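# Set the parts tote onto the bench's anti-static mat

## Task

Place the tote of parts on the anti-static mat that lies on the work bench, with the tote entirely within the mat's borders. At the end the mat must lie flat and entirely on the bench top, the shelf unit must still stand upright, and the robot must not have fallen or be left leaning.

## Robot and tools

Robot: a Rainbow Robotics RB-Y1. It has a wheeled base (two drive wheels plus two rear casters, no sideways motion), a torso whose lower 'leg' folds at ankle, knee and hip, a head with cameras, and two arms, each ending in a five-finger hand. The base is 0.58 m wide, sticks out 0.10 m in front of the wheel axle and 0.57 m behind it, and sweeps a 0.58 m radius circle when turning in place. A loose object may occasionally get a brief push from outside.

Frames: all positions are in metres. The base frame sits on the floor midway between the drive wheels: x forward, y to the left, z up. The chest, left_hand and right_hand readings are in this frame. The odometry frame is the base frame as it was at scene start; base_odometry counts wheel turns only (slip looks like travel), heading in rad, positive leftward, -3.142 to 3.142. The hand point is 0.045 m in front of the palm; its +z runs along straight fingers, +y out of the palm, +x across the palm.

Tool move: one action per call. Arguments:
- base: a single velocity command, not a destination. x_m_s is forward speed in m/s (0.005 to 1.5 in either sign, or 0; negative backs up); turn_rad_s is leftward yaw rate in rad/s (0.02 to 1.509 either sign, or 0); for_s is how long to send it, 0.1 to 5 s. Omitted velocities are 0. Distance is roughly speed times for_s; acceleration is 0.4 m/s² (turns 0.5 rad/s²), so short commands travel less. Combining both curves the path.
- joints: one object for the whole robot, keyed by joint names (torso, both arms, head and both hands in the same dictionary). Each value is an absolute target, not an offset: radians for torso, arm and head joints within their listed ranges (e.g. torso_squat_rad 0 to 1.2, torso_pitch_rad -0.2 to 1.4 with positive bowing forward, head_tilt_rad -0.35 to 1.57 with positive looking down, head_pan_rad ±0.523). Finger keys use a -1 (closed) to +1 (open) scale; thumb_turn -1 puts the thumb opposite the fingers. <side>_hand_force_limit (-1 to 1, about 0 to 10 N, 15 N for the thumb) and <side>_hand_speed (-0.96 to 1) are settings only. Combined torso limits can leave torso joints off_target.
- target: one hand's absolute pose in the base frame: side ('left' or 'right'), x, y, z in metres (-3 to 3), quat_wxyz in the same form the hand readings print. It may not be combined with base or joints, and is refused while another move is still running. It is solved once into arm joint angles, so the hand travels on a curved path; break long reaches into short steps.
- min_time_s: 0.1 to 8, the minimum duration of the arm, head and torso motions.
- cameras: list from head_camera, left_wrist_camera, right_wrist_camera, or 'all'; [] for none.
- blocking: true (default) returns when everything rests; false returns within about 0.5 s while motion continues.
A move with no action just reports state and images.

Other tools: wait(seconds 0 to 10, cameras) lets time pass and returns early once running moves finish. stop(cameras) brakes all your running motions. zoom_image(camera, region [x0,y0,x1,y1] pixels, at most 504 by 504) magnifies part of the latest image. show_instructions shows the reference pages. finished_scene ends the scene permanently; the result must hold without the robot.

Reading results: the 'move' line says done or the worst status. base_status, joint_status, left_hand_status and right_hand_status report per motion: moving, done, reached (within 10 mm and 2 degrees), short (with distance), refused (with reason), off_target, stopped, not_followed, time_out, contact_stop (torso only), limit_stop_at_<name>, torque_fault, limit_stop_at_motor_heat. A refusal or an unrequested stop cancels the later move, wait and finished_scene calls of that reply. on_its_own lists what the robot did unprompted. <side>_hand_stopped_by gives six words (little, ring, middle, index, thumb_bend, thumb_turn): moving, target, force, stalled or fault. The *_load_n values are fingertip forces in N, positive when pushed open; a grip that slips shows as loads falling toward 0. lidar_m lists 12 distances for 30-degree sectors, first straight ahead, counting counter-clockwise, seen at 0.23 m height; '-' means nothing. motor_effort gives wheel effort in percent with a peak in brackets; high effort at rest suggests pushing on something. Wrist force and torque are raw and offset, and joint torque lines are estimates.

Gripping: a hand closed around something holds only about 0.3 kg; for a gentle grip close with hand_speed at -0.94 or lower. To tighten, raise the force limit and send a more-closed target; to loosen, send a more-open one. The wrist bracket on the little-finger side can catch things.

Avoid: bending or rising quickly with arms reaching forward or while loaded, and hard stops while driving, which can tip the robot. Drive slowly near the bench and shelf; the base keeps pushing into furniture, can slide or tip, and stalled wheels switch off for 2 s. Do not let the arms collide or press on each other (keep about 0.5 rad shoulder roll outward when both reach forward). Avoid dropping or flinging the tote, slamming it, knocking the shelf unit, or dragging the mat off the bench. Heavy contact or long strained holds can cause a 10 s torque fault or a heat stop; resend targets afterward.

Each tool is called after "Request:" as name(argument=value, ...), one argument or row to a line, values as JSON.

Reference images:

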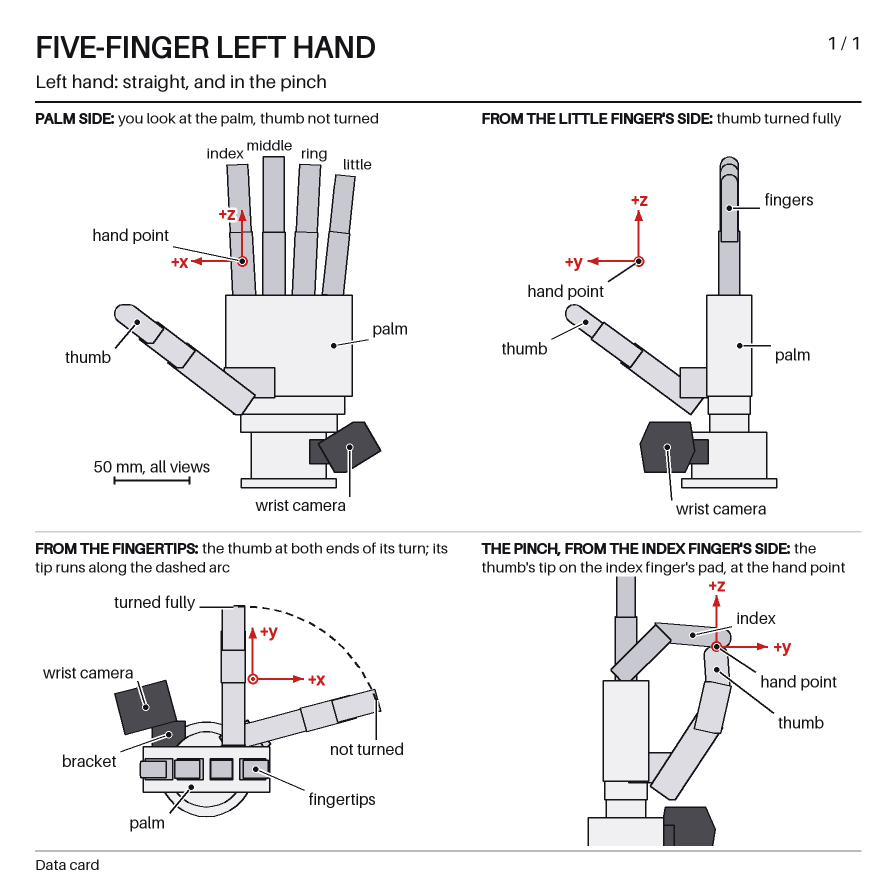

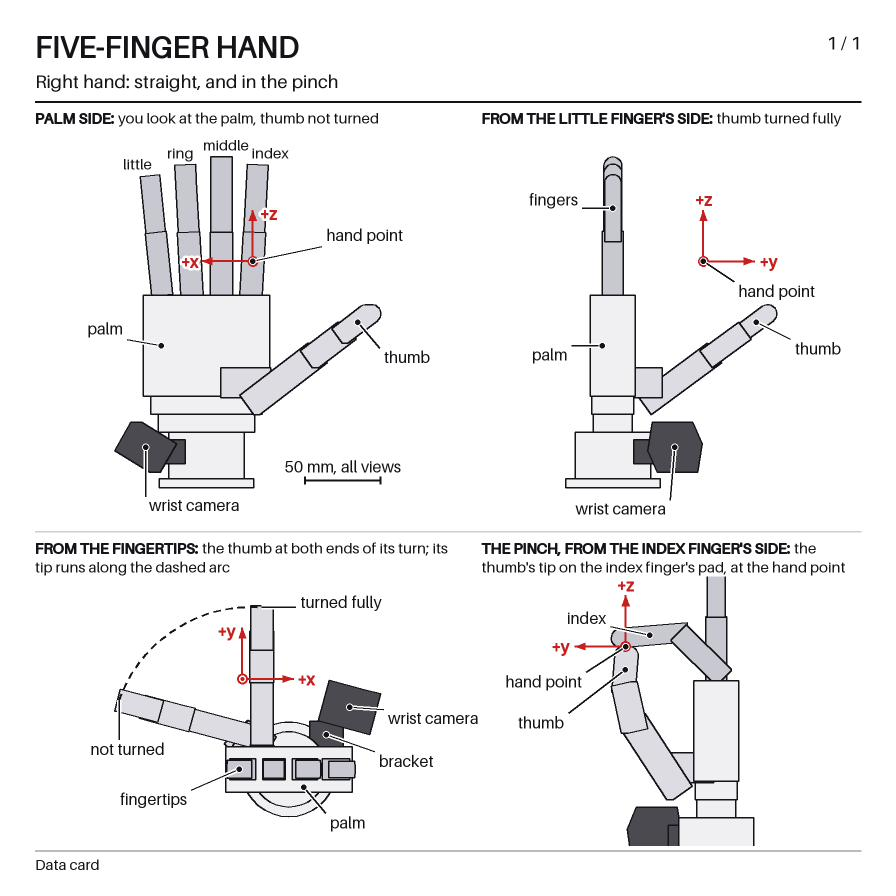

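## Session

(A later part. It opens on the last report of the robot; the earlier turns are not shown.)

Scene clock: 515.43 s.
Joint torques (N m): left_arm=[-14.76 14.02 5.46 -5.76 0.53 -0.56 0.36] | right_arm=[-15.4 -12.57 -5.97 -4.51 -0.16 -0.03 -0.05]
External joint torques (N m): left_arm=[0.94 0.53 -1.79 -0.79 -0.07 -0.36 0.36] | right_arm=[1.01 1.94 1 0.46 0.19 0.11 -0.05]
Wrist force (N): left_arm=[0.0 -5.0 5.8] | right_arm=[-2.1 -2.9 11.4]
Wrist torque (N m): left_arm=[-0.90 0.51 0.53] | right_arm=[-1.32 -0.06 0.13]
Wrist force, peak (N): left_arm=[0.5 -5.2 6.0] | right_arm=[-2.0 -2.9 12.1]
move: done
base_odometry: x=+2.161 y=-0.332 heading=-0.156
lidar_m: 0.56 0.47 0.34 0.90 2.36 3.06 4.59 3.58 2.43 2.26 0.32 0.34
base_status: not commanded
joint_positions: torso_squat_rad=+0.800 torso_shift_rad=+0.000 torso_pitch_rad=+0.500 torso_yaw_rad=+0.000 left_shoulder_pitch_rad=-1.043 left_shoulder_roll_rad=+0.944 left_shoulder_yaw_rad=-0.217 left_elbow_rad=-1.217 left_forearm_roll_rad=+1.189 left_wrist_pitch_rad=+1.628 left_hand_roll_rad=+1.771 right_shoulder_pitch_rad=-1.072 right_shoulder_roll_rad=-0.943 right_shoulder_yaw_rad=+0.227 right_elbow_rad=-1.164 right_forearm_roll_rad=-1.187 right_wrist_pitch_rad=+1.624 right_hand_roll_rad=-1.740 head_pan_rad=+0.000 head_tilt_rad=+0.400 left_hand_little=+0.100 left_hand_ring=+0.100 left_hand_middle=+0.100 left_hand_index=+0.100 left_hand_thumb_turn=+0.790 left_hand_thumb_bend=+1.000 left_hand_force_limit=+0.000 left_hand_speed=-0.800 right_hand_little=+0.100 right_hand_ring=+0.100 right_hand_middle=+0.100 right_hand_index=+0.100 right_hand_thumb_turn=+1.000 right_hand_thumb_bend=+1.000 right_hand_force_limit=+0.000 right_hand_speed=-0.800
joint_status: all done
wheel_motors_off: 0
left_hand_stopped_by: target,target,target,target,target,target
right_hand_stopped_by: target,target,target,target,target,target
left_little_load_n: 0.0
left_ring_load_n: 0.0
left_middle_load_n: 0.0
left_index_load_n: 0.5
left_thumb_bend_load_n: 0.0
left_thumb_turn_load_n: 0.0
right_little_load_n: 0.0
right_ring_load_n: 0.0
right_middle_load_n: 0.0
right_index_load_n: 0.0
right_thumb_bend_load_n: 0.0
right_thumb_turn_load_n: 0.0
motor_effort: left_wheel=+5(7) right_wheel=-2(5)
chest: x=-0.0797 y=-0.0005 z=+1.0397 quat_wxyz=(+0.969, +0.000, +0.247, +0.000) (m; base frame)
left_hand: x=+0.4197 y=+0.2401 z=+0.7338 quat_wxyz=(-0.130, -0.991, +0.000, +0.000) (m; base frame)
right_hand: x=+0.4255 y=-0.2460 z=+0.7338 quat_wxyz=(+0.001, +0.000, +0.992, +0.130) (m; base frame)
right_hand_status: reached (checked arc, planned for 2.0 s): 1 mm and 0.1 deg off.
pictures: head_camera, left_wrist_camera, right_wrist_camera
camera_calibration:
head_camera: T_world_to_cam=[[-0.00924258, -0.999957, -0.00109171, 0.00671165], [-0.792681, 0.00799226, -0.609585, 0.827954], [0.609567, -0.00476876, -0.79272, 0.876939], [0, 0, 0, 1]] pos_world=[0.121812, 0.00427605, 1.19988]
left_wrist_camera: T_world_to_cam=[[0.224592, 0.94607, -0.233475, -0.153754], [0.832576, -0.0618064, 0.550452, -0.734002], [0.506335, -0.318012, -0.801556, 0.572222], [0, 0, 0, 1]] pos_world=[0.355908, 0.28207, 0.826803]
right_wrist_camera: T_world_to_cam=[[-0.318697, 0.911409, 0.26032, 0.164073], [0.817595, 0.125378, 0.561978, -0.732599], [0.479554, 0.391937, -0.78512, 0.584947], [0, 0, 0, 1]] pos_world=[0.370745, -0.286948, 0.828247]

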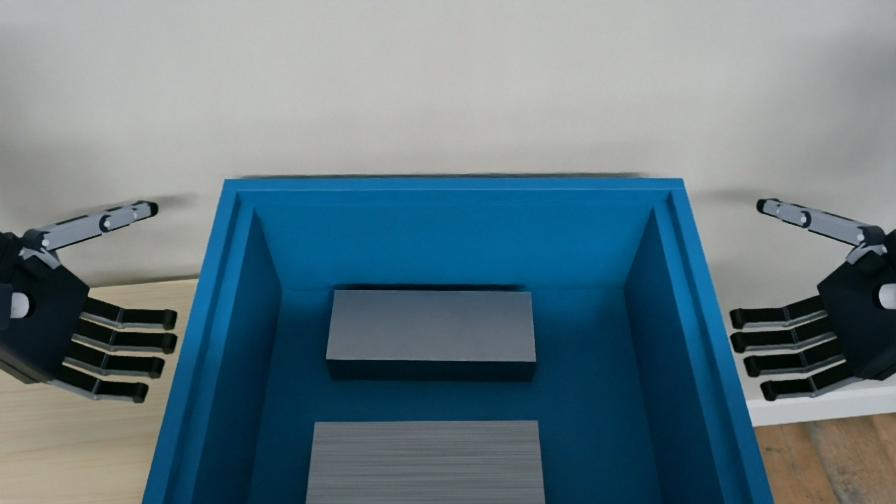

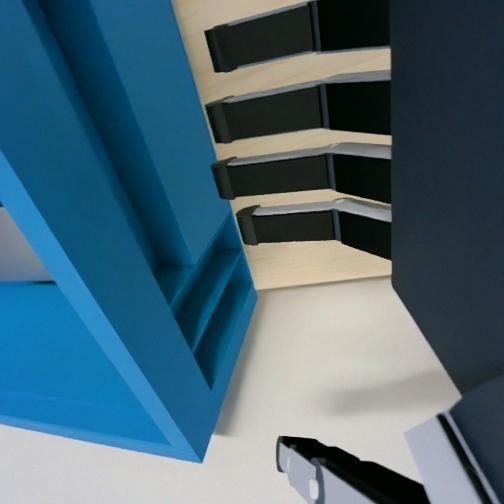

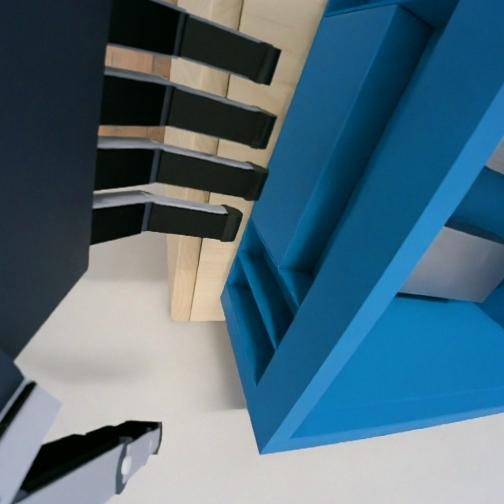

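Request:
move(
  target={"side": "left", "x": 0.420, "y": 0.208, "z": 0.735, "quat_wxyz": [0.1305, 0.9914, 0, 0]},
  min_time_s=2,
  cameras=["left_wrist_camera"],
)

Request:
zoom_image(
  camera="left_wrist_camera",
  region=[60, 0, 310, 380],
)

Request:
move(
  target={"side": "right", "x": 0.426, "y": -0.213, "z": 0.7340, "quat_wxyz": [0, 0, 0.9914, 0.1305]},
  min_time_s=2,
  cameras=["head_camera", "right_wrist_camera"],
)

Request:
zoom_image(
  camera="right_wrist_camera",
  region=[190, 0, 440, 380],
)

Scene clock: 561.47 s.
Joint torques (N m): left_arm=[-17.4 12.36 5.97 -5.72 0.54 0.21 0.25] | right_arm=[-15.86 -12.9 -6.43 -4.6 -0.23 -0.22 -0.02]
External joint torques (N m): left_arm=[-1.35 -0.09 -1.36 -0.6 -0.05 0.46 0.25] | right_arm=[0.55 1.61 0.54 0.37 0.12 -0.08 -0.02]
Wrist force (N): left_arm=[0.3 -4.8 5.6] | right_arm=[-1.7 -3.8 11.8]
Wrist torque (N m): left_arm=[-0.84 0.47 0.55] | right_arm=[-1.50 -0.14 0.14]
Wrist force, peak (N): left_arm=[0.1 -5.5 5.7] | right_arm=[-1.9 -3.2 12.0]
move: done
base_odometry: x=+2.161 y=-0.332 heading=-0.156
lidar_m: 0.56 0.48 0.34 0.90 2.36 3.06 4.59 3.58 2.43 2.26 0.32 0.34
base_status: not commanded
joint_positions: torso_squat_rad=+0.800 torso_shift_rad=+0.000 torso_pitch_rad=+0.500 torso_yaw_rad=+0.000 left_shoulder_pitch_rad=-1.055 left_shoulder_roll_rad=+0.904 left_shoulder_yaw_rad=-0.241 left_elbow_rad=-1.285 left_forearm_roll_rad=+1.167 left_wrist_pitch_rad=+1.637 left_hand_roll_rad=+1.863 right_shoulder_pitch_rad=-1.072 right_shoulder_roll_rad=-0.943 right_shoulder_yaw_rad=+0.227 right_elbow_rad=-1.164 right_forearm_roll_rad=-1.187 right_wrist_pitch_rad=+1.624 right_hand_roll_rad=-1.740 head_pan_rad=+0.000 head_tilt_rad=+0.400 left_hand_little=+0.100 left_hand_ring=+0.100 left_hand_middle=+0.100 left_hand_index=+0.100 left_hand_thumb_turn=+0.790 left_hand_thumb_bend=+1.000 left_hand_force_limit=+0.000 left_hand_speed=-0.800 right_hand_little=+0.100 right_hand_ring=+0.100 right_hand_middle=+0.100 right_hand_index=+0.100 right_hand_thumb_turn=+1.000 right_hand_thumb_bend=+1.000 right_hand_force_limit=+0.000 right_hand_speed=-0.800
joint_status: all done
wheel_motors_off: 0
left_hand_stopped_by: target,target,target,target,target,target
right_hand_stopped_by: target,target,target,target,target,target
left_little_load_n: 0.0
left_ring_load_n: 0.0
left_middle_load_n: 0.0
left_index_load_n: 0.0
left_thumb_bend_load_n: 0.0
left_thumb_turn_load_n: 0.0
right_little_load_n: 0.0
right_ring_load_n: 0.0
right_middle_load_n: 0.0
right_index_load_n: 0.5
right_thumb_bend_load_n: 0.0
right_thumb_turn_load_n: 0.0
motor_effort: left_wheel=+5(7) right_wheel=-2(6)
chest: x=-0.0797 y=-0.0005 z=+1.0397 quat_wxyz=(+0.969, +0.000, +0.247, +0.000) (m; base frame)
left_hand: x=+0.4199 y=+0.2082 z=+0.7349 quat_wxyz=(-0.131, -0.991, +0.000, +0.000) (m; base frame)
left_hand_status: reached (checked arc, planned for 2.0 s): 0 mm and 0.0 deg off.
right_hand: x=+0.4255 y=-0.2460 z=+0.7338 quat_wxyz=(+0.001, +0.000, +0.992, +0.130) (m; base frame)
pictures: left_wrist_camera
camera_calibration:
left_wrist_camera: T_world_to_cam=[[0.224215, 0.94594, -0.234361, -0.122486], [0.833188, -0.0613291, 0.549578, -0.736448], [0.505495, -0.31849, -0.801897, 0.563511], [0, 0, 0, 1]] pos_world=[0.356212, 0.250171, 0.827907]

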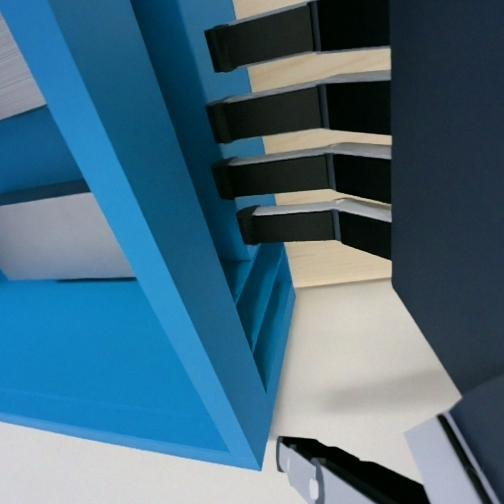

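Scaled by 1.326 from the camera's 504x504 image, which has a finer 720x720 frame.

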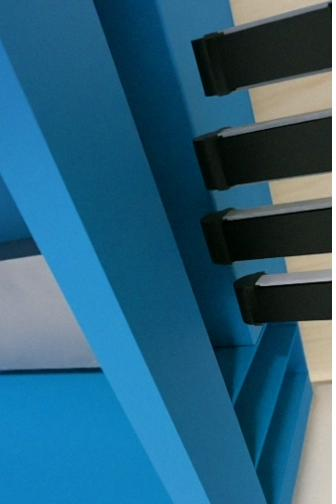

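Scene clock: 563.80 s.
Joint torques (N m): left_arm=[-17.21 12.2 5.41 -5.91 0.41 0.16 0.16] | right_arm=[-17.8 -10.99 -6.11 -5.91 -0.42 -0.01 -0.04]
External joint torques (N m): left_arm=[-1.16 -0.25 -1.92 -0.78 -0.18 0.41 0.16] | right_arm=[-0.99 2.47 0.98 -0.77 -0.07 0.18 -0.04]
Wrist force (N): left_arm=[0.1 -4.6 5.4] | right_arm=[-1.6 -5.0 9.9]
Wrist torque (N m): left_arm=[-0.80 0.50 0.57] | right_arm=[-1.40 -0.08 0.09]
Wrist force, peak (N): left_arm=[0.3 -5.2 6.1] | right_arm=[-2.1 -3.2 12.0]
move: done
base_odometry: x=+2.161 y=-0.332 heading=-0.156
lidar_m: 0.56 0.48 0.34 0.90 2.36 3.05 4.60 3.59 2.43 2.26 0.32 0.35
base_status: not commanded
joint_positions: torso_squat_rad=+0.800 torso_shift_rad=+0.000 torso_pitch_rad=+0.500 torso_yaw_rad=+0.000 left_shoulder_pitch_rad=-1.055 left_shoulder_roll_rad=+0.904 left_shoulder_yaw_rad=-0.241 left_elbow_rad=-1.285 left_forearm_roll_rad=+1.167 left_wrist_pitch_rad=+1.637 left_hand_roll_rad=+1.863 right_shoulder_pitch_rad=-1.082 right_shoulder_roll_rad=-0.902 right_shoulder_yaw_rad=+0.250 right_elbow_rad=-1.233 right_forearm_roll_rad=-1.165 right_wrist_pitch_rad=+1.631 right_hand_roll_rad=-1.833 head_pan_rad=+0.000 head_tilt_rad=+0.400 left_hand_little=+0.100 left_hand_ring=+0.100 left_hand_middle=+0.100 left_hand_index=+0.100 left_hand_thumb_turn=+0.790 left_hand_thumb_bend=+1.000 left_hand_force_limit=+0.000 left_hand_speed=-0.800 right_hand_little=+0.100 right_hand_ring=+0.100 right_hand_middle=+0.100 right_hand_index=+0.100 right_hand_thumb_turn=+1.000 right_hand_thumb_bend=+1.000 right_hand_force_limit=+0.000 right_hand_speed=-0.800
joint_status: all done
wheel_motors_off: 0
left_hand_stopped_by: target,target,target,target,target,target
right_hand_stopped_by: target,target,target,target,target,target
left_little_load_n: 0.0
left_ring_load_n: 0.0
left_middle_load_n: 0.0
left_index_load_n: 0.0
left_thumb_bend_load_n: -0.5
left_thumb_turn_load_n: 0.0
right_little_load_n: 0.0
right_ring_load_n: 0.0
right_middle_load_n: -1.0
right_index_load_n: 0.0
right_thumb_bend_load_n: 0.0
right_thumb_turn_load_n: 0.0
motor_effort: left_wheel=+5(7) right_wheel=-4(6)
chest: x=-0.0797 y=-0.0005 z=+1.0397 quat_wxyz=(+0.969, +0.000, +0.247, +0.000) (m; base frame)
left_hand: x=+0.4199 y=+0.2082 z=+0.7349 quat_wxyz=(-0.131, -0.991, +0.000, +0.000) (m; base frame)
right_hand: x=+0.4260 y=-0.2133 z=+0.7339 quat_wxyz=(+0.000, +0.000, +0.991, +0.130) (m; base frame)
right_hand_status: reached (checked arc, planned for 2.0 s): 0 mm and 0.0 deg off.
pictures: head_camera, right_wrist_camera
camera_calibration:
head_camera: T_world_to_cam=[[-0.00924258, -0.999957, -0.00109171, 0.00671165], [-0.792681, 0.00799226, -0.609585, 0.827954], [0.609567, -0.00476876, -0.79272, 0.876939], [0, 0, 0, 1]] pos_world=[0.121812, 0.00427605, 1.19988]
right_wrist_camera: T_world_to_cam=[[-0.3184, 0.911057, 0.26191, 0.132921], [0.818536, 0.12487, 0.56072, -0.736679], [0.478143, 0.392916, -0.785491, 0.572996], [0, 0, 0, 1]] pos_world=[0.371347, -0.254249, 0.82834]

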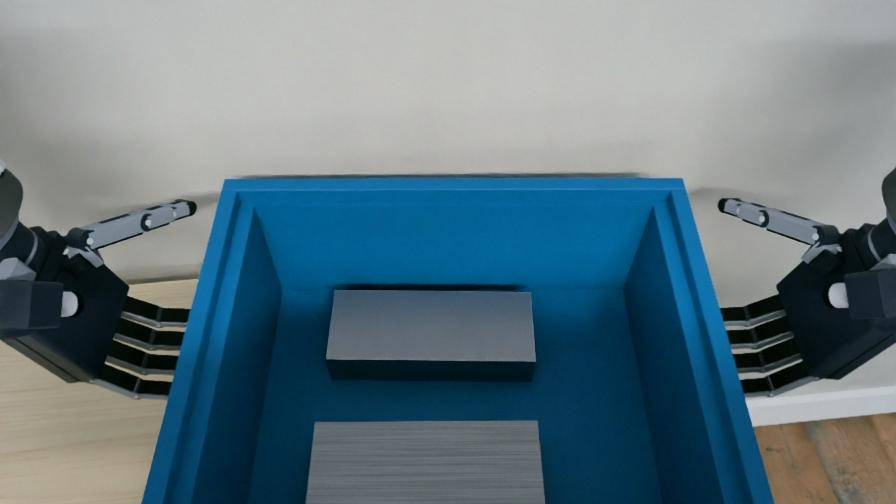

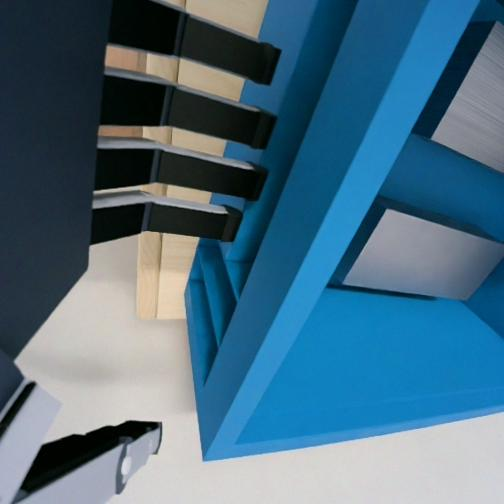

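Scaled by 1.326 from the camera's 504x504 image, which has a finer 720x720 frame.

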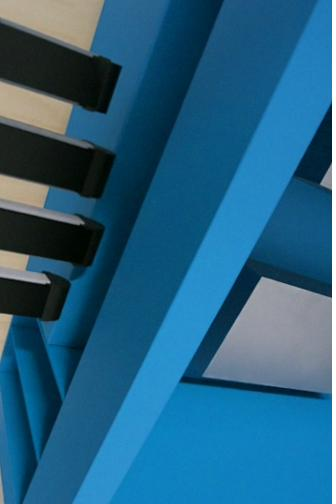

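Request:
move(
  target={"side": "right", "x": 0.426, "y": -0.226, "z": 0.7370, "quat_wxyz": [0, 0, 0.9914, 0.1305]},
  min_time_s=1,
)

Request:
move(
  target={"side": "right", "x": 0.426, "y": -0.212, "z": 0.7380, "quat_wxyz": [0, 0, 0.9914, 0.1305]},
  min_time_s=1.5,
  cameras=["right_wrist_camera"],
)

Request:
zoom_image(
  camera="right_wrist_camera",
  region=[190, 0, 440, 380],
)

Request:
move(
  target={"side": "left", "x": 0.420, "y": 0.198, "z": 0.7355, "quat_wxyz": [0.1305, 0.9914, 0, 0]},
  min_time_s=1.5,
  cameras=["left_wrist_camera"],
)

Request:
zoom_image(
  camera="left_wrist_camera",
  region=[60, 0, 310, 380],
)

Scene clock: 574.70 s.
Joint torques (N m): left_arm=[-17.39 12.09 5.41 -5.73 0.54 0.09 0.34] | right_arm=[-15.77 -13.74 -7.99 -4.52 -0.86 0.09 0.39]
External joint torques (N m): left_arm=[-1.34 -0.36 -1.93 -0.61 -0.04 0.34 0.34] | right_arm=[0.89 0.13 -0.9 0.54 -0.51 0.27 0.39]
Wrist force (N): left_arm=[0.7 -4.8 5.7] | right_arm=[-1.9 -3.3 11.4]
Wrist torque (N m): left_arm=[-0.85 0.44 0.59] | right_arm=[-1.38 -0.11 0.21]
Wrist force, peak (N): left_arm=[0.3 -5.3 6.0] | right_arm=[-1.9 -3.2 11.8]
move: done
base_odometry: x=+2.161 y=-0.332 heading=-0.156
lidar_m: 0.56 0.47 0.34 0.90 2.37 3.06 4.60 3.59 2.44 2.26 0.32 0.34
base_status: not commanded
joint_positions: torso_squat_rad=+0.800 torso_shift_rad=+0.000 torso_pitch_rad=+0.500 torso_yaw_rad=+0.000 left_shoulder_pitch_rad=-1.055 left_shoulder_roll_rad=+0.904 left_shoulder_yaw_rad=-0.241 left_elbow_rad=-1.285 left_forearm_roll_rad=+1.167 left_wrist_pitch_rad=+1.637 left_hand_roll_rad=+1.863 right_shoulder_pitch_rad=-1.080 right_shoulder_roll_rad=-0.921 right_shoulder_yaw_rad=+0.239 right_elbow_rad=-1.214 right_forearm_roll_rad=-1.177 right_wrist_pitch_rad=+1.635 right_hand_roll_rad=-1.803 head_pan_rad=+0.000 head_tilt_rad=+0.400 left_hand_little=+0.100 left_hand_ring=+0.100 left_hand_middle=+0.100 left_hand_index=+0.100 left_hand_thumb_turn=+0.790 left_hand_thumb_bend=+1.000 left_hand_force_limit=+0.000 left_hand_speed=-0.800 right_hand_little=+0.100 right_hand_ring=+0.100 right_hand_middle=+0.100 right_hand_index=+0.100 right_hand_thumb_turn=+1.000 right_hand_thumb_bend=+1.000 right_hand_force_limit=+0.000 right_hand_speed=-0.800
joint_status: all done
wheel_motors_off: 0
left_hand_stopped_by: target,target,target,target,target,target
right_hand_stopped_by: target,target,target,target,target,target
left_little_load_n: 0.5
left_ring_load_n: 0.0
left_middle_load_n: 0.0
left_index_load_n: 0.0
left_thumb_bend_load_n: 0.0
left_thumb_turn_load_n: 0.0
right_little_load_n: 0.0
right_ring_load_n: 0.0
right_middle_load_n: 0.0
right_index_load_n: 0.0
right_thumb_bend_load_n: 0.0
right_thumb_turn_load_n: 0.0
motor_effort: left_wheel=+6(6) right_wheel=-3(6)
chest: x=-0.0797 y=-0.0005 z=+1.0397 quat_wxyz=(+0.969, +0.000, +0.247, +0.000) (m; base frame)
left_hand: x=+0.4199 y=+0.2082 z=+0.7349 quat_wxyz=(-0.131, -0.991, +0.000, +0.000) (m; base frame)
right_hand: x=+0.4260 y=-0.2256 z=+0.7370 quat_wxyz=(+0.000, +0.000, +0.991, +0.130) (m; base frame)
right_hand_status: reached (checked arc, planned for 1.0 s): 0 mm and 0.0 deg off.
pictures: none

Scene clock: 576.53 s.
Joint torques (N m): left_arm=[-17.22 12.38 5.14 -5.69 0.47 0 0.26] | right_arm=[-17.99 -11.66 -6.39 -5.78 -0.02 0.21 -0.05]
External joint torques (N m): left_arm=[-1.17 -0.07 -2.19 -0.56 -0.12 0.25 0.26] | right_arm=[-1.17 1.78 0.74 -0.66 0.33 0.41 -0.05]
Wrist force (N): left_arm=[0.3 -5.1 5.6] | right_arm=[-1.9 -3.0 11.6]
Wrist torque (N m): left_arm=[-0.86 0.47 0.56] | right_arm=[-1.35 -0.10 0.14]
Wrist force, peak (N): left_arm=[0.3 -5.3 5.9] | right_arm=[-1.4 -3.1 12.0]
move: done
base_odometry: x=+2.161 y=-0.332 heading=-0.156
lidar_m: 0.56 0.48 0.34 0.90 2.37 3.06 4.60 3.59 2.43 2.26 0.32 0.34
base_status: not commanded
joint_positions: torso_squat_rad=+0.800 torso_shift_rad=+0.000 torso_pitch_rad=+0.500 torso_yaw_rad=+0.000 left_shoulder_pitch_rad=-1.055 left_shoulder_roll_rad=+0.904 left_shoulder_yaw_rad=-0.241 left_elbow_rad=-1.285 left_forearm_roll_rad=+1.167 left_wrist_pitch_rad=+1.637 left_hand_roll_rad=+1.863 right_shoulder_pitch_rad=-1.085 right_shoulder_roll_rad=-0.905 right_shoulder_yaw_rad=+0.248 right_elbow_rad=-1.243 right_forearm_roll_rad=-1.170 right_wrist_pitch_rad=+1.640 right_hand_roll_rad=-1.841 head_pan_rad=+0.000 head_tilt_rad=+0.400 left_hand_little=+0.100 left_hand_ring=+0.100 left_hand_middle=+0.100 left_hand_index=+0.100 left_hand_thumb_turn=+0.790 left_hand_thumb_bend=+1.000 left_hand_force_limit=+0.000 left_hand_speed=-0.800 right_hand_little=+0.100 right_hand_ring=+0.100 right_hand_middle=+0.100 right_hand_index=+0.100 right_hand_thumb_turn=+1.000 right_hand_thumb_bend=+1.000 right_hand_force_limit=+0.000 right_hand_speed=-0.800
joint_status: all done
wheel_motors_off: 0
left_hand_stopped_by: target,target,target,target,target,target
right_hand_stopped_by: target,target,target,target,target,target
left_little_load_n: 0.0
left_ring_load_n: 0.0
left_middle_load_n: 0.0
left_index_load_n: 0.0
left_thumb_bend_load_n: -0.5
left_thumb_turn_load_n: -0.5
right_little_load_n: 0.0
right_ring_load_n: 0.0
right_middle_load_n: 0.0
right_index_load_n: 0.0
right_thumb_bend_load_n: 0.0
right_thumb_turn_load_n: 0.0
motor_effort: left_wheel=+5(6) right_wheel=-5(6)
chest: x=-0.0797 y=-0.0005 z=+1.0397 quat_wxyz=(+0.969, +0.000, +0.247, +0.000) (m; base frame)
left_hand: x=+0.4199 y=+0.2082 z=+0.7349 quat_wxyz=(-0.131, -0.991, +0.000, +0.000) (m; base frame)
right_hand: x=+0.4258 y=-0.2123 z=+0.7380 quat_wxyz=(+0.000, +0.000, +0.991, +0.131) (m; base frame)
right_hand_status: reached (checked arc, planned for 1.5 s): 0 mm and 0.1 deg off.
pictures: right_wrist_camera
camera_calibration:
right_wrist_camera: T_world_to_cam=[[-0.319139, 0.910497, 0.262956, 0.130348], [0.81863, 0.125051, 0.560542, -0.738838], [0.477489, 0.394155, -0.785269, 0.576317], [0, 0, 0, 1]] pos_world=[0.371249, -0.253447, 0.832437]

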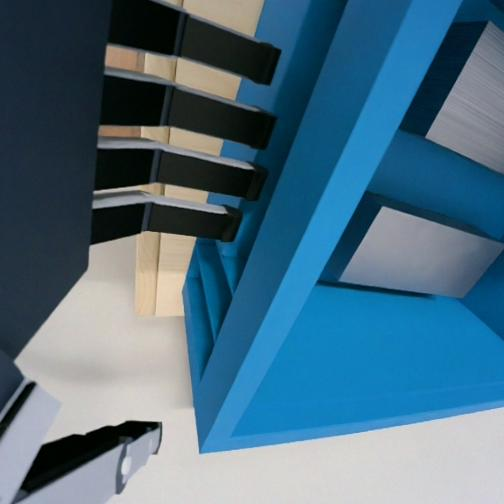

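Scaled by 1.326 from the camera's 504x504 image, which has a finer 720x720 frame.

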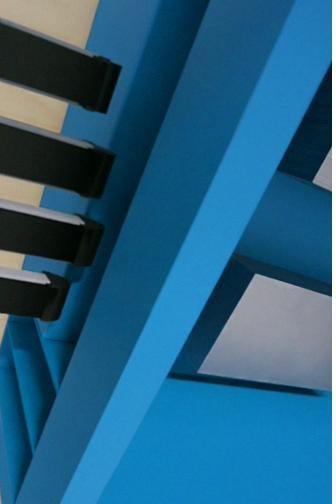

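Scene clock: 578.37 s.
Joint torques (N m): left_arm=[-17.64 11.67 5.42 -5.96 0.51 0.16 0.21] | right_arm=[-17.87 -11.85 -6.34 -5.83 -0.12 0.16 -0.09]
External joint torques (N m): left_arm=[-1.48 -0.45 -1.92 -0.79 -0.07 0.42 0.21] | right_arm=[-1.05 1.6 0.79 -0.71 0.22 0.35 -0.09]
Wrist force (N): left_arm=[0.3 -5.1 5.9] | right_arm=[-1.8 -3.1 11.2]
Wrist torque (N m): left_arm=[-0.90 0.46 0.57] | right_arm=[-1.32 -0.13 0.14]
Wrist force, peak (N): left_arm=[0.5 -5.4 5.8] | right_arm=[-2.4 -3.6 11.7]
move: done
base_odometry: x=+2.161 y=-0.332 heading=-0.156
lidar_m: 0.56 0.47 0.34 0.90 2.36 3.06 4.60 3.59 2.43 2.27 0.32 0.34
base_status: not commanded
joint_positions: torso_squat_rad=+0.800 torso_shift_rad=+0.000 torso_pitch_rad=+0.500 torso_yaw_rad=+0.000 left_shoulder_pitch_rad=-1.060 left_shoulder_roll_rad=+0.891 left_shoulder_yaw_rad=-0.249 left_elbow_rad=-1.304 left_forearm_roll_rad=+1.160 left_wrist_pitch_rad=+1.640 left_hand_roll_rad=+1.890 right_shoulder_pitch_rad=-1.085 right_shoulder_roll_rad=-0.905 right_shoulder_yaw_rad=+0.248 right_elbow_rad=-1.243 right_forearm_roll_rad=-1.170 right_wrist_pitch_rad=+1.640 right_hand_roll_rad=-1.841 head_pan_rad=+0.000 head_tilt_rad=+0.400 left_hand_little=+0.100 left_hand_ring=+0.100 left_hand_middle=+0.100 left_hand_index=+0.100 left_hand_thumb_turn=+0.790 left_hand_thumb_bend=+1.000 left_hand_force_limit=+0.000 left_hand_speed=-0.800 right_hand_little=+0.100 right_hand_ring=+0.100 right_hand_middle=+0.100 right_hand_index=+0.100 right_hand_thumb_turn=+1.000 right_hand_thumb_bend=+1.000 right_hand_force_limit=+0.000 right_hand_speed=-0.800
joint_status: all done
wheel_motors_off: 0
left_hand_stopped_by: target,target,target,target,target,target
right_hand_stopped_by: target,target,target,target,target,target
left_little_load_n: 0.0
left_ring_load_n: 0.0
left_middle_load_n: 0.0
left_index_load_n: 0.0
left_thumb_bend_load_n: 0.0
left_thumb_turn_load_n: 0.0
right_little_load_n: 0.0
right_ring_load_n: 0.0
right_middle_load_n: 0.5
right_index_load_n: 0.0
right_thumb_bend_load_n: 0.0
right_thumb_turn_load_n: 0.0
motor_effort: left_wheel=+5(7) right_wheel=-5(6)
chest: x=-0.0797 y=-0.0005 z=+1.0397 quat_wxyz=(+0.969, +0.000, +0.247, +0.000) (m; base frame)
left_hand: x=+0.4198 y=+0.1983 z=+0.7355 quat_wxyz=(-0.131, -0.991, +0.000, +0.000) (m; base frame)
left_hand_status: reached (checked arc, planned for 1.5 s): 0 mm and 0.0 deg off.
right_hand: x=+0.4258 y=-0.2123 z=+0.7380 quat_wxyz=(+0.000, +0.000, +0.991, +0.131) (m; base frame)
pictures: left_wrist_camera
camera_calibration:
left_wrist_camera: T_world_to_cam=[[0.224548, 0.945763, -0.234755, -0.112828], [0.833213, -0.0614232, 0.54953, -0.737326], [0.505306, -0.318997, -0.801815, 0.560992], [0, 0, 0, 1]] pos_world=[0.356212, 0.240374, 0.828507]

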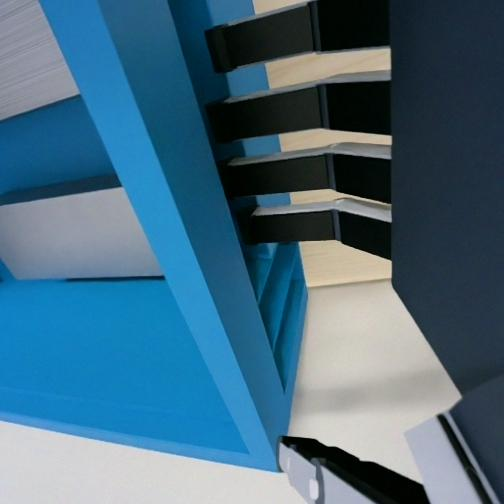

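Scaled by 1.326 from the camera's 504x504 image, which has a finer 720x720 frame.

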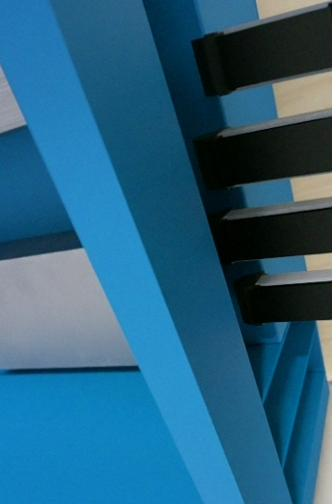

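Request:
move(
  target={"side": "right", "x": 0.424, "y": -0.202, "z": 0.7380, "quat_wxyz": [0, 0, 0.9914, 0.1305]},
  min_time_s=1.5,
  cameras=["right_wrist_camera"],
)

Request:
zoom_image(
  camera="right_wrist_camera",
  region=[190, 0, 440, 380],
)

Request:
move(
  target={"side": "left", "x": 0.420, "y": 0.191, "z": 0.7355, "quat_wxyz": [0.1305, 0.9914, 0, 0]},
  min_time_s=1.5,
  cameras=["left_wrist_camera"],
)

Scene clock: 587.60 s.
Joint torques (N m): left_arm=[-17.62 11.88 5.51 -6 0.46 0.06 0.46] | right_arm=[-15.62 -11.56 -6.52 -5.71 -0.21 0.08 -0.05]
External joint torques (N m): left_arm=[-1.45 -0.25 -1.84 -0.83 -0.13 0.32 0.46] | right_arm=[1.22 1.56 0.67 -0.55 0.13 0.29 -0.05]
Wrist force (N): left_arm=[0.4 -4.9 5.1] | right_arm=[-2.3 -3.0 11.4]
Wrist torque (N m): left_arm=[-0.83 0.44 0.55] | right_arm=[-1.34 -0.03 0.12]
Wrist force, peak (N): left_arm=[0.5 -5.4 6.2] | right_arm=[-1.8 -3.1 12.0]
move: done
base_odometry: x=+2.161 y=-0.332 heading=-0.156
lidar_m: 0.55 0.48 0.34 0.91 2.37 3.06 4.59 3.59 2.44 2.26 0.32 0.34
base_status: not commanded
joint_positions: torso_squat_rad=+0.800 torso_shift_rad=+0.000 torso_pitch_rad=+0.500 torso_yaw_rad=+0.000 left_shoulder_pitch_rad=-1.060 left_shoulder_roll_rad=+0.891 left_shoulder_yaw_rad=-0.249 left_elbow_rad=-1.304 left_forearm_roll_rad=+1.160 left_wrist_pitch_rad=+1.640 left_hand_roll_rad=+1.890 right_shoulder_pitch_rad=-1.081 right_shoulder_roll_rad=-0.895 right_shoulder_yaw_rad=+0.253 right_elbow_rad=-1.275 right_forearm_roll_rad=-1.164 right_wrist_pitch_rad=+1.643 right_hand_roll_rad=-1.874 head_pan_rad=+0.000 head_tilt_rad=+0.400 left_hand_little=+0.100 left_hand_ring=+0.100 left_hand_middle=+0.100 left_hand_index=+0.100 left_hand_thumb_turn=+0.790 left_hand_thumb_bend=+1.000 left_hand_force_limit=+0.000 left_hand_speed=-0.800 right_hand_little=+0.100 right_hand_ring=+0.100 right_hand_middle=+0.100 right_hand_index=+0.100 right_hand_thumb_turn=+1.000 right_hand_thumb_bend=+1.000 right_hand_force_limit=+0.000 right_hand_speed=-0.800
joint_status: all done
wheel_motors_off: 0
left_hand_stopped_by: target,target,target,target,target,target
right_hand_stopped_by: target,target,target,target,target,target
left_little_load_n: 0.0
left_ring_load_n: 0.0
left_middle_load_n: 0.0
left_index_load_n: 0.0
left_thumb_bend_load_n: 0.0
left_thumb_turn_load_n: 0.0
right_little_load_n: 0.0
right_ring_load_n: 0.0
right_middle_load_n: 0.0
right_index_load_n: 0.0
right_thumb_bend_load_n: 0.0
right_thumb_turn_load_n: 0.0
motor_effort: left_wheel=+5(7) right_wheel=-4(5)
chest: x=-0.0797 y=-0.0005 z=+1.0397 quat_wxyz=(+0.969, +0.000, +0.247, +0.000) (m; base frame)
left_hand: x=+0.4198 y=+0.1983 z=+0.7355 quat_wxyz=(-0.131, -0.991, +0.000, +0.000) (m; base frame)
right_hand: x=+0.4240 y=-0.2021 z=+0.7382 quat_wxyz=(+0.000, +0.000, +0.991, +0.131) (m; base frame)
right_hand_status: reached (checked arc, planned for 1.5 s): 0 mm and 0.1 deg off.
pictures: right_wrist_camera
camera_calibration:
right_wrist_camera: T_world_to_cam=[[-0.319191, 0.910501, 0.26288, 0.120544], [0.818498, 0.125042, 0.560737, -0.738811], [0.47768, 0.394149, -0.785155, 0.573068], [0, 0, 0, 1]] pos_world=[0.369449, -0.243247, 0.832538]

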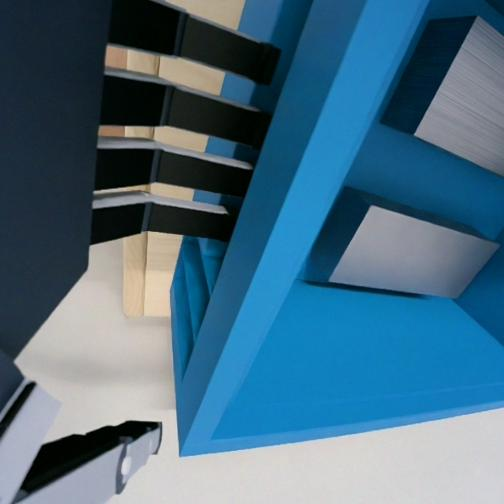

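Scaled by 1.326 from the camera's 504x504 image, which has a finer 720x720 frame.

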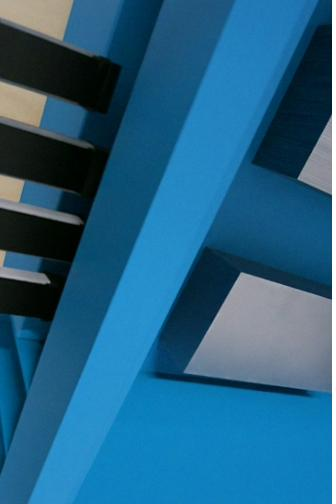

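Scene clock: 589.43 s.
Joint torques (N m): left_arm=[-17.92 11.21 5.32 -5.9 0.56 0.18 0.28] | right_arm=[-15.77 -11.68 -6.31 -5.8 -0.18 0.2 -0.02]
External joint torques (N m): left_arm=[-1.68 -0.68 -2.02 -0.69 -0.02 0.45 0.28] | right_arm=[1.07 1.45 0.89 -0.64 0.17 0.41 -0.02]
Wrist force (N): left_arm=[0.5 -5.1 5.6] | right_arm=[-2.3 -3.0 11.5]
Wrist torque (N m): left_arm=[-0.90 0.44 0.55] | right_arm=[-1.30 -0.03 0.12]
Wrist force, peak (N): left_arm=[0.1 -5.7 5.5] | right_arm=[-2.1 -3.3 11.8]
move: done
base_odometry: x=+2.161 y=-0.332 heading=-0.156
lidar_m: 0.56 0.47 0.34 0.91 2.36 3.06 4.60 3.58 2.43 2.26 0.32 0.34
base_status: not commanded
joint_positions: torso_squat_rad=+0.800 torso_shift_rad=+0.000 torso_pitch_rad=+0.500 torso_yaw_rad=+0.000 left_shoulder_pitch_rad=-1.064 left_shoulder_roll_rad=+0.881 left_shoulder_yaw_rad=-0.255 left_elbow_rad=-1.316 left_forearm_roll_rad=+1.154 left_wrist_pitch_rad=+1.641 left_hand_roll_rad=+1.909 right_shoulder_pitch_rad=-1.081 right_shoulder_roll_rad=-0.895 right_shoulder_yaw_rad=+0.253 right_elbow_rad=-1.275 right_forearm_roll_rad=-1.164 right_wrist_pitch_rad=+1.643 right_hand_roll_rad=-1.874 head_pan_rad=+0.000 head_tilt_rad=+0.400 left_hand_little=+0.100 left_hand_ring=+0.100 left_hand_middle=+0.100 left_hand_index=+0.100 left_hand_thumb_turn=+0.790 left_hand_thumb_bend=+1.000 left_hand_force_limit=+0.000 left_hand_speed=-0.800 right_hand_little=+0.100 right_hand_ring=+0.100 right_hand_middle=+0.100 right_hand_index=+0.100 right_hand_thumb_turn=+1.000 right_hand_thumb_bend=+1.000 right_hand_force_limit=+0.000 right_hand_speed=-0.800
joint_status: all done
wheel_motors_off: 0
left_hand_stopped_by: target,target,target,target,target,target
right_hand_stopped_by: target,target,target,target,target,target
left_little_load_n: 0.0
left_ring_load_n: 0.0
left_middle_load_n: 0.0
left_index_load_n: 0.0
left_thumb_bend_load_n: 0.0
left_thumb_turn_load_n: 0.0
right_little_load_n: 0.0
right_ring_load_n: 0.5
right_middle_load_n: 0.0
right_index_load_n: 0.5
right_thumb_bend_load_n: 0.0
right_thumb_turn_load_n: 0.0
motor_effort: left_wheel=+5(7) right_wheel=-4(5)
chest: x=-0.0797 y=-0.0005 z=+1.0397 quat_wxyz=(+0.969, +0.000, +0.247, +0.000) (m; base frame)
left_hand: x=+0.4199 y=+0.1913 z=+0.7354 quat_wxyz=(-0.131, -0.991, +0.000, +0.000) (m; base frame)
left_hand_status: reached (checked arc, planned for 1.5 s): 0 mm and 0.0 deg off.
right_hand: x=+0.4240 y=-0.2021 z=+0.7382 quat_wxyz=(+0.000, +0.000, +0.991, +0.131) (m; base frame)
pictures: left_wrist_camera
camera_calibration:
left_wrist_camera: T_world_to_cam=[[0.224413, 0.945859, -0.234497, -0.106323], [0.833175, -0.0614241, 0.549588, -0.737741], [0.505429, -0.318711, -0.801851, 0.558566], [0, 0, 0, 1]] pos_world=[0.356212, 0.233273, 0.828407]

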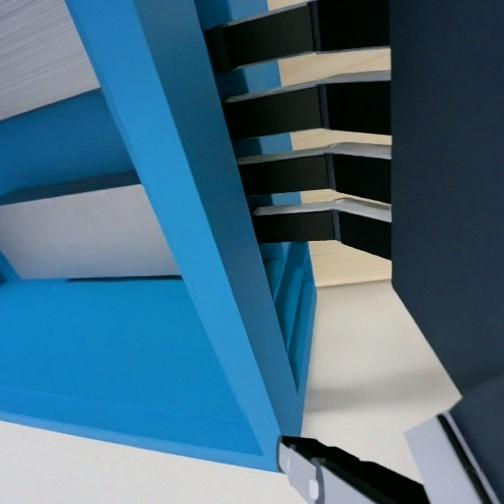

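Request:
move(
  target={"side": "right", "x": 0.424, "y": -0.195, "z": 0.7380, "quat_wxyz": [0, 0, 0.9914, 0.1305]},
  min_time_s=1.5,
  cameras=["right_wrist_camera"],
)

Request:
move(
  target={"side": "left", "x": 0.420, "y": 0.185, "z": 0.7355, "quat_wxyz": [0.1305, 0.9914, 0, 0]},
  min_time_s=1.5,
  cameras=["left_wrist_camera", "head_camera"],
)

Scene clock: 596.93 s.
Joint torques (N m): left_arm=[-17.36 11.7 5.84 -5.85 0.48 0.13 0.42] | right_arm=[-18.21 -11.37 -6.46 -5.89 -0.11 0.13 -0.06]
External joint torques (N m): left_arm=[-1.11 -0.19 -1.51 -0.64 -0.1 0.4 0.42] | right_arm=[-1.29 1.52 0.75 -0.69 0.23 0.36 -0.06]
Wrist force (N): left_arm=[0.2 -4.5 5.2] | right_arm=[-1.8 -3.1 11.4]
Wrist torque (N m): left_arm=[-0.78 0.48 0.54] | right_arm=[-1.33 -0.12 0.11]
Wrist force, peak (N): left_arm=[0.4 -5.6 5.6] | right_arm=[-2.2 -3.2 11.9]
move: done
base_odometry: x=+2.161 y=-0.332 heading=-0.156
lidar_m: 0.56 0.48 0.34 0.91 2.36 3.06 4.59 3.59 2.43 2.26 0.32 0.34
base_status: not commanded
joint_positions: torso_squat_rad=+0.800 torso_shift_rad=+0.000 torso_pitch_rad=+0.500 torso_yaw_rad=+0.000 left_shoulder_pitch_rad=-1.064 left_shoulder_roll_rad=+0.881 left_shoulder_yaw_rad=-0.255 left_elbow_rad=-1.316 left_forearm_roll_rad=+1.154 left_wrist_pitch_rad=+1.641 left_hand_roll_rad=+1.909 right_shoulder_pitch_rad=-1.084 right_shoulder_roll_rad=-0.885 right_shoulder_yaw_rad=+0.259 right_elbow_rad=-1.289 right_forearm_roll_rad=-1.157 right_wrist_pitch_rad=+1.643 right_hand_roll_rad=-1.894 head_pan_rad=+0.000 head_tilt_rad=+0.400 left_hand_little=+0.100 left_hand_ring=+0.100 left_hand_middle=+0.100 left_hand_index=+0.100 left_hand_thumb_turn=+0.790 left_hand_thumb_bend=+1.000 left_hand_force_limit=+0.000 left_hand_speed=-0.800 right_hand_little=+0.100 right_hand_ring=+0.100 right_hand_middle=+0.100 right_hand_index=+0.100 right_hand_thumb_turn=+1.000 right_hand_thumb_bend=+1.000 right_hand_force_limit=+0.000 right_hand_speed=-0.800
joint_status: all done
wheel_motors_off: 0
left_hand_stopped_by: target,target,target,target,target,target
right_hand_stopped_by: target,target,target,target,target,target
left_little_load_n: 0.0
left_ring_load_n: 0.0
left_middle_load_n: 0.0
left_index_load_n: 0.0
left_thumb_bend_load_n: 0.0
left_thumb_turn_load_n: 0.0
right_little_load_n: 0.0
right_ring_load_n: 0.0
right_middle_load_n: 0.0
right_index_load_n: 0.0
right_thumb_bend_load_n: 0.0
right_thumb_turn_load_n: 0.0
motor_effort: left_wheel=+3(7) right_wheel=-2(5)
chest: x=-0.0797 y=-0.0005 z=+1.0397 quat_wxyz=(+0.969, +0.000, +0.247, +0.000) (m; base frame)
left_hand: x=+0.4199 y=+0.1913 z=+0.7354 quat_wxyz=(-0.131, -0.991, +0.000, +0.000) (m; base frame)
right_hand: x=+0.4239 y=-0.1952 z=+0.7379 quat_wxyz=(+0.000, +0.000, +0.991, +0.131) (m; base frame)
right_hand_status: reached (checked arc, planned for 1.5 s): 0 mm and 0.0 deg off.
pictures: right_wrist_camera
camera_calibration:
right_wrist_camera: T_world_to_cam=[[-0.318651, 0.910834, 0.26238, 0.114487], [0.818606, 0.124893, 0.560612, -0.739464], [0.477855, 0.393426, -0.785411, 0.57018], [0, 0, 0, 1]] pos_world=[0.369348, -0.236248, 0.832339]

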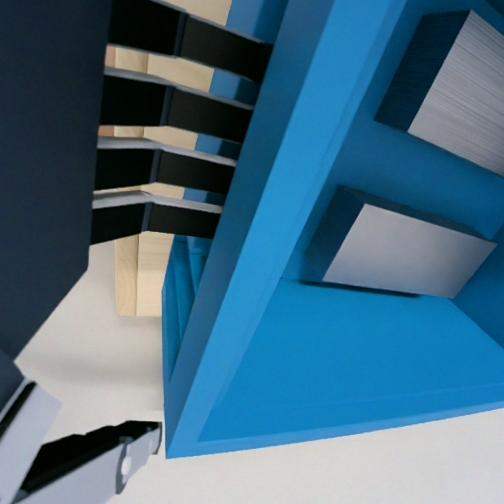

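Scene clock: 598.77 s.
Joint torques (N m): left_arm=[-18.11 6.09 4.7 -8.04 2.57 -0.79 0.4] | right_arm=[-18.16 -11.25 -6.36 -5.83 -0.86 -0.22 -0.01]
External joint torques (N m): left_arm=[-1.8 -5.62 -2.64 -2.82 1.99 -0.52 0.4] | right_arm=[-1.24 1.64 0.84 -0.64 -0.52 0 -0.02]
Wrist force (N): left_arm=[-0.2 -13.3 1.0] | right_arm=[-1.7 -6.6 9.8]
Wrist torque (N m): left_arm=[-0.66 0.35 0.74] | right_arm=[-1.34 -0.02 0.05]
Wrist force, peak (N): left_arm=[0.0 -13.5 0.8] | right_arm=[-1.9 -3.6 11.8]
move: done
base_odometry: x=+2.161 y=-0.332 heading=-0.156
lidar_m: 0.56 0.47 0.34 0.90 2.37 3.06 4.59 3.58 2.43 2.26 0.32 0.34
base_status: not commanded
joint_positions: torso_squat_rad=+0.800 torso_shift_rad=+0.000 torso_pitch_rad=+0.500 torso_yaw_rad=+0.000 left_shoulder_pitch_rad=-1.068 left_shoulder_roll_rad=+0.874 left_shoulder_yaw_rad=-0.261 left_elbow_rad=-1.325 left_forearm_roll_rad=+1.148 left_wrist_pitch_rad=+1.642 left_hand_roll_rad=+1.925 right_shoulder_pitch_rad=-1.084 right_shoulder_roll_rad=-0.885 right_shoulder_yaw_rad=+0.259 right_elbow_rad=-1.289 right_forearm_roll_rad=-1.157 right_wrist_pitch_rad=+1.643 right_hand_roll_rad=-1.894 head_pan_rad=+0.000 head_tilt_rad=+0.400 left_hand_little=+0.100 left_hand_ring=+0.100 left_hand_middle=+0.100 left_hand_index=+0.100 left_hand_thumb_turn=+0.790 left_hand_thumb_bend=+1.000 left_hand_force_limit=+0.000 left_hand_speed=-0.800 right_hand_little=+0.100 right_hand_ring=+0.100 right_hand_middle=+0.100 right_hand_index=+0.100 right_hand_thumb_turn=+1.000 right_hand_thumb_bend=+1.000 right_hand_force_limit=+0.000 right_hand_speed=-0.800
joint_status: all done
wheel_motors_off: 0
left_hand_stopped_by: target,target,target,target,target,target
right_hand_stopped_by: target,target,target,target,target,target
left_little_load_n: 0.0
left_ring_load_n: 0.0
left_middle_load_n: -0.5
left_index_load_n: 0.0
left_thumb_bend_load_n: 0.0
left_thumb_turn_load_n: 0.0
right_little_load_n: 0.0
right_ring_load_n: 0.0
right_middle_load_n: 0.0
right_index_load_n: 0.0
right_thumb_bend_load_n: 0.0
right_thumb_turn_load_n: -0.5
motor_effort: left_wheel=+4(7) right_wheel=-5(6)
chest: x=-0.0797 y=-0.0005 z=+1.0397 quat_wxyz=(+0.969, +0.000, +0.247, +0.000) (m; base frame)
left_hand: x=+0.4200 y=+0.1863 z=+0.7354 quat_wxyz=(-0.130, -0.992, -0.001, +0.000) (m; base frame)
left_hand_status: reached (checked arc, planned for 1.5 s): 1 mm and 0.1 deg off.
right_hand: x=+0.4239 y=-0.1952 z=+0.7379 quat_wxyz=(+0.000, +0.000, +0.991, +0.131) (m; base frame)
pictures: head_camera, left_wrist_camera
camera_calibration:
head_camera: T_world_to_cam=[[-0.00924258, -0.999957, -0.00109171, 0.00671165], [-0.792681, 0.00799226, -0.609585, 0.827954], [0.609567, -0.00476876, -0.79272, 0.876939], [0, 0, 0, 1]] pos_world=[0.121812, 0.00427605, 1.19988]
left_wrist_camera: T_world_to_cam=[[0.223171, 0.946539, -0.232933, -0.102399], [0.833256, -0.0612388, 0.549485, -0.738185], [0.505845, -0.316722, -0.802377, 0.556771], [0, 0, 0, 1]] pos_world=[0.35631, 0.228061, 0.828509]

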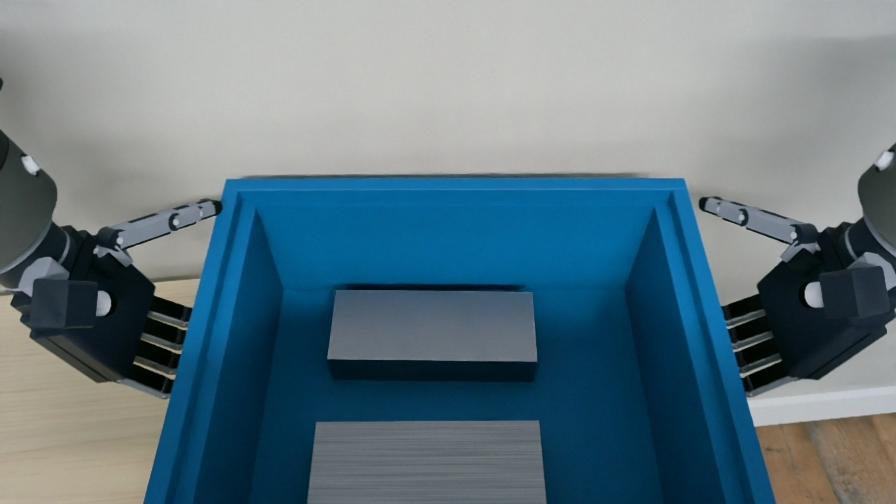

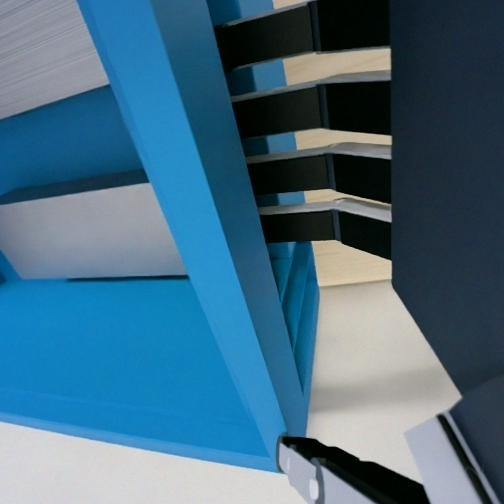

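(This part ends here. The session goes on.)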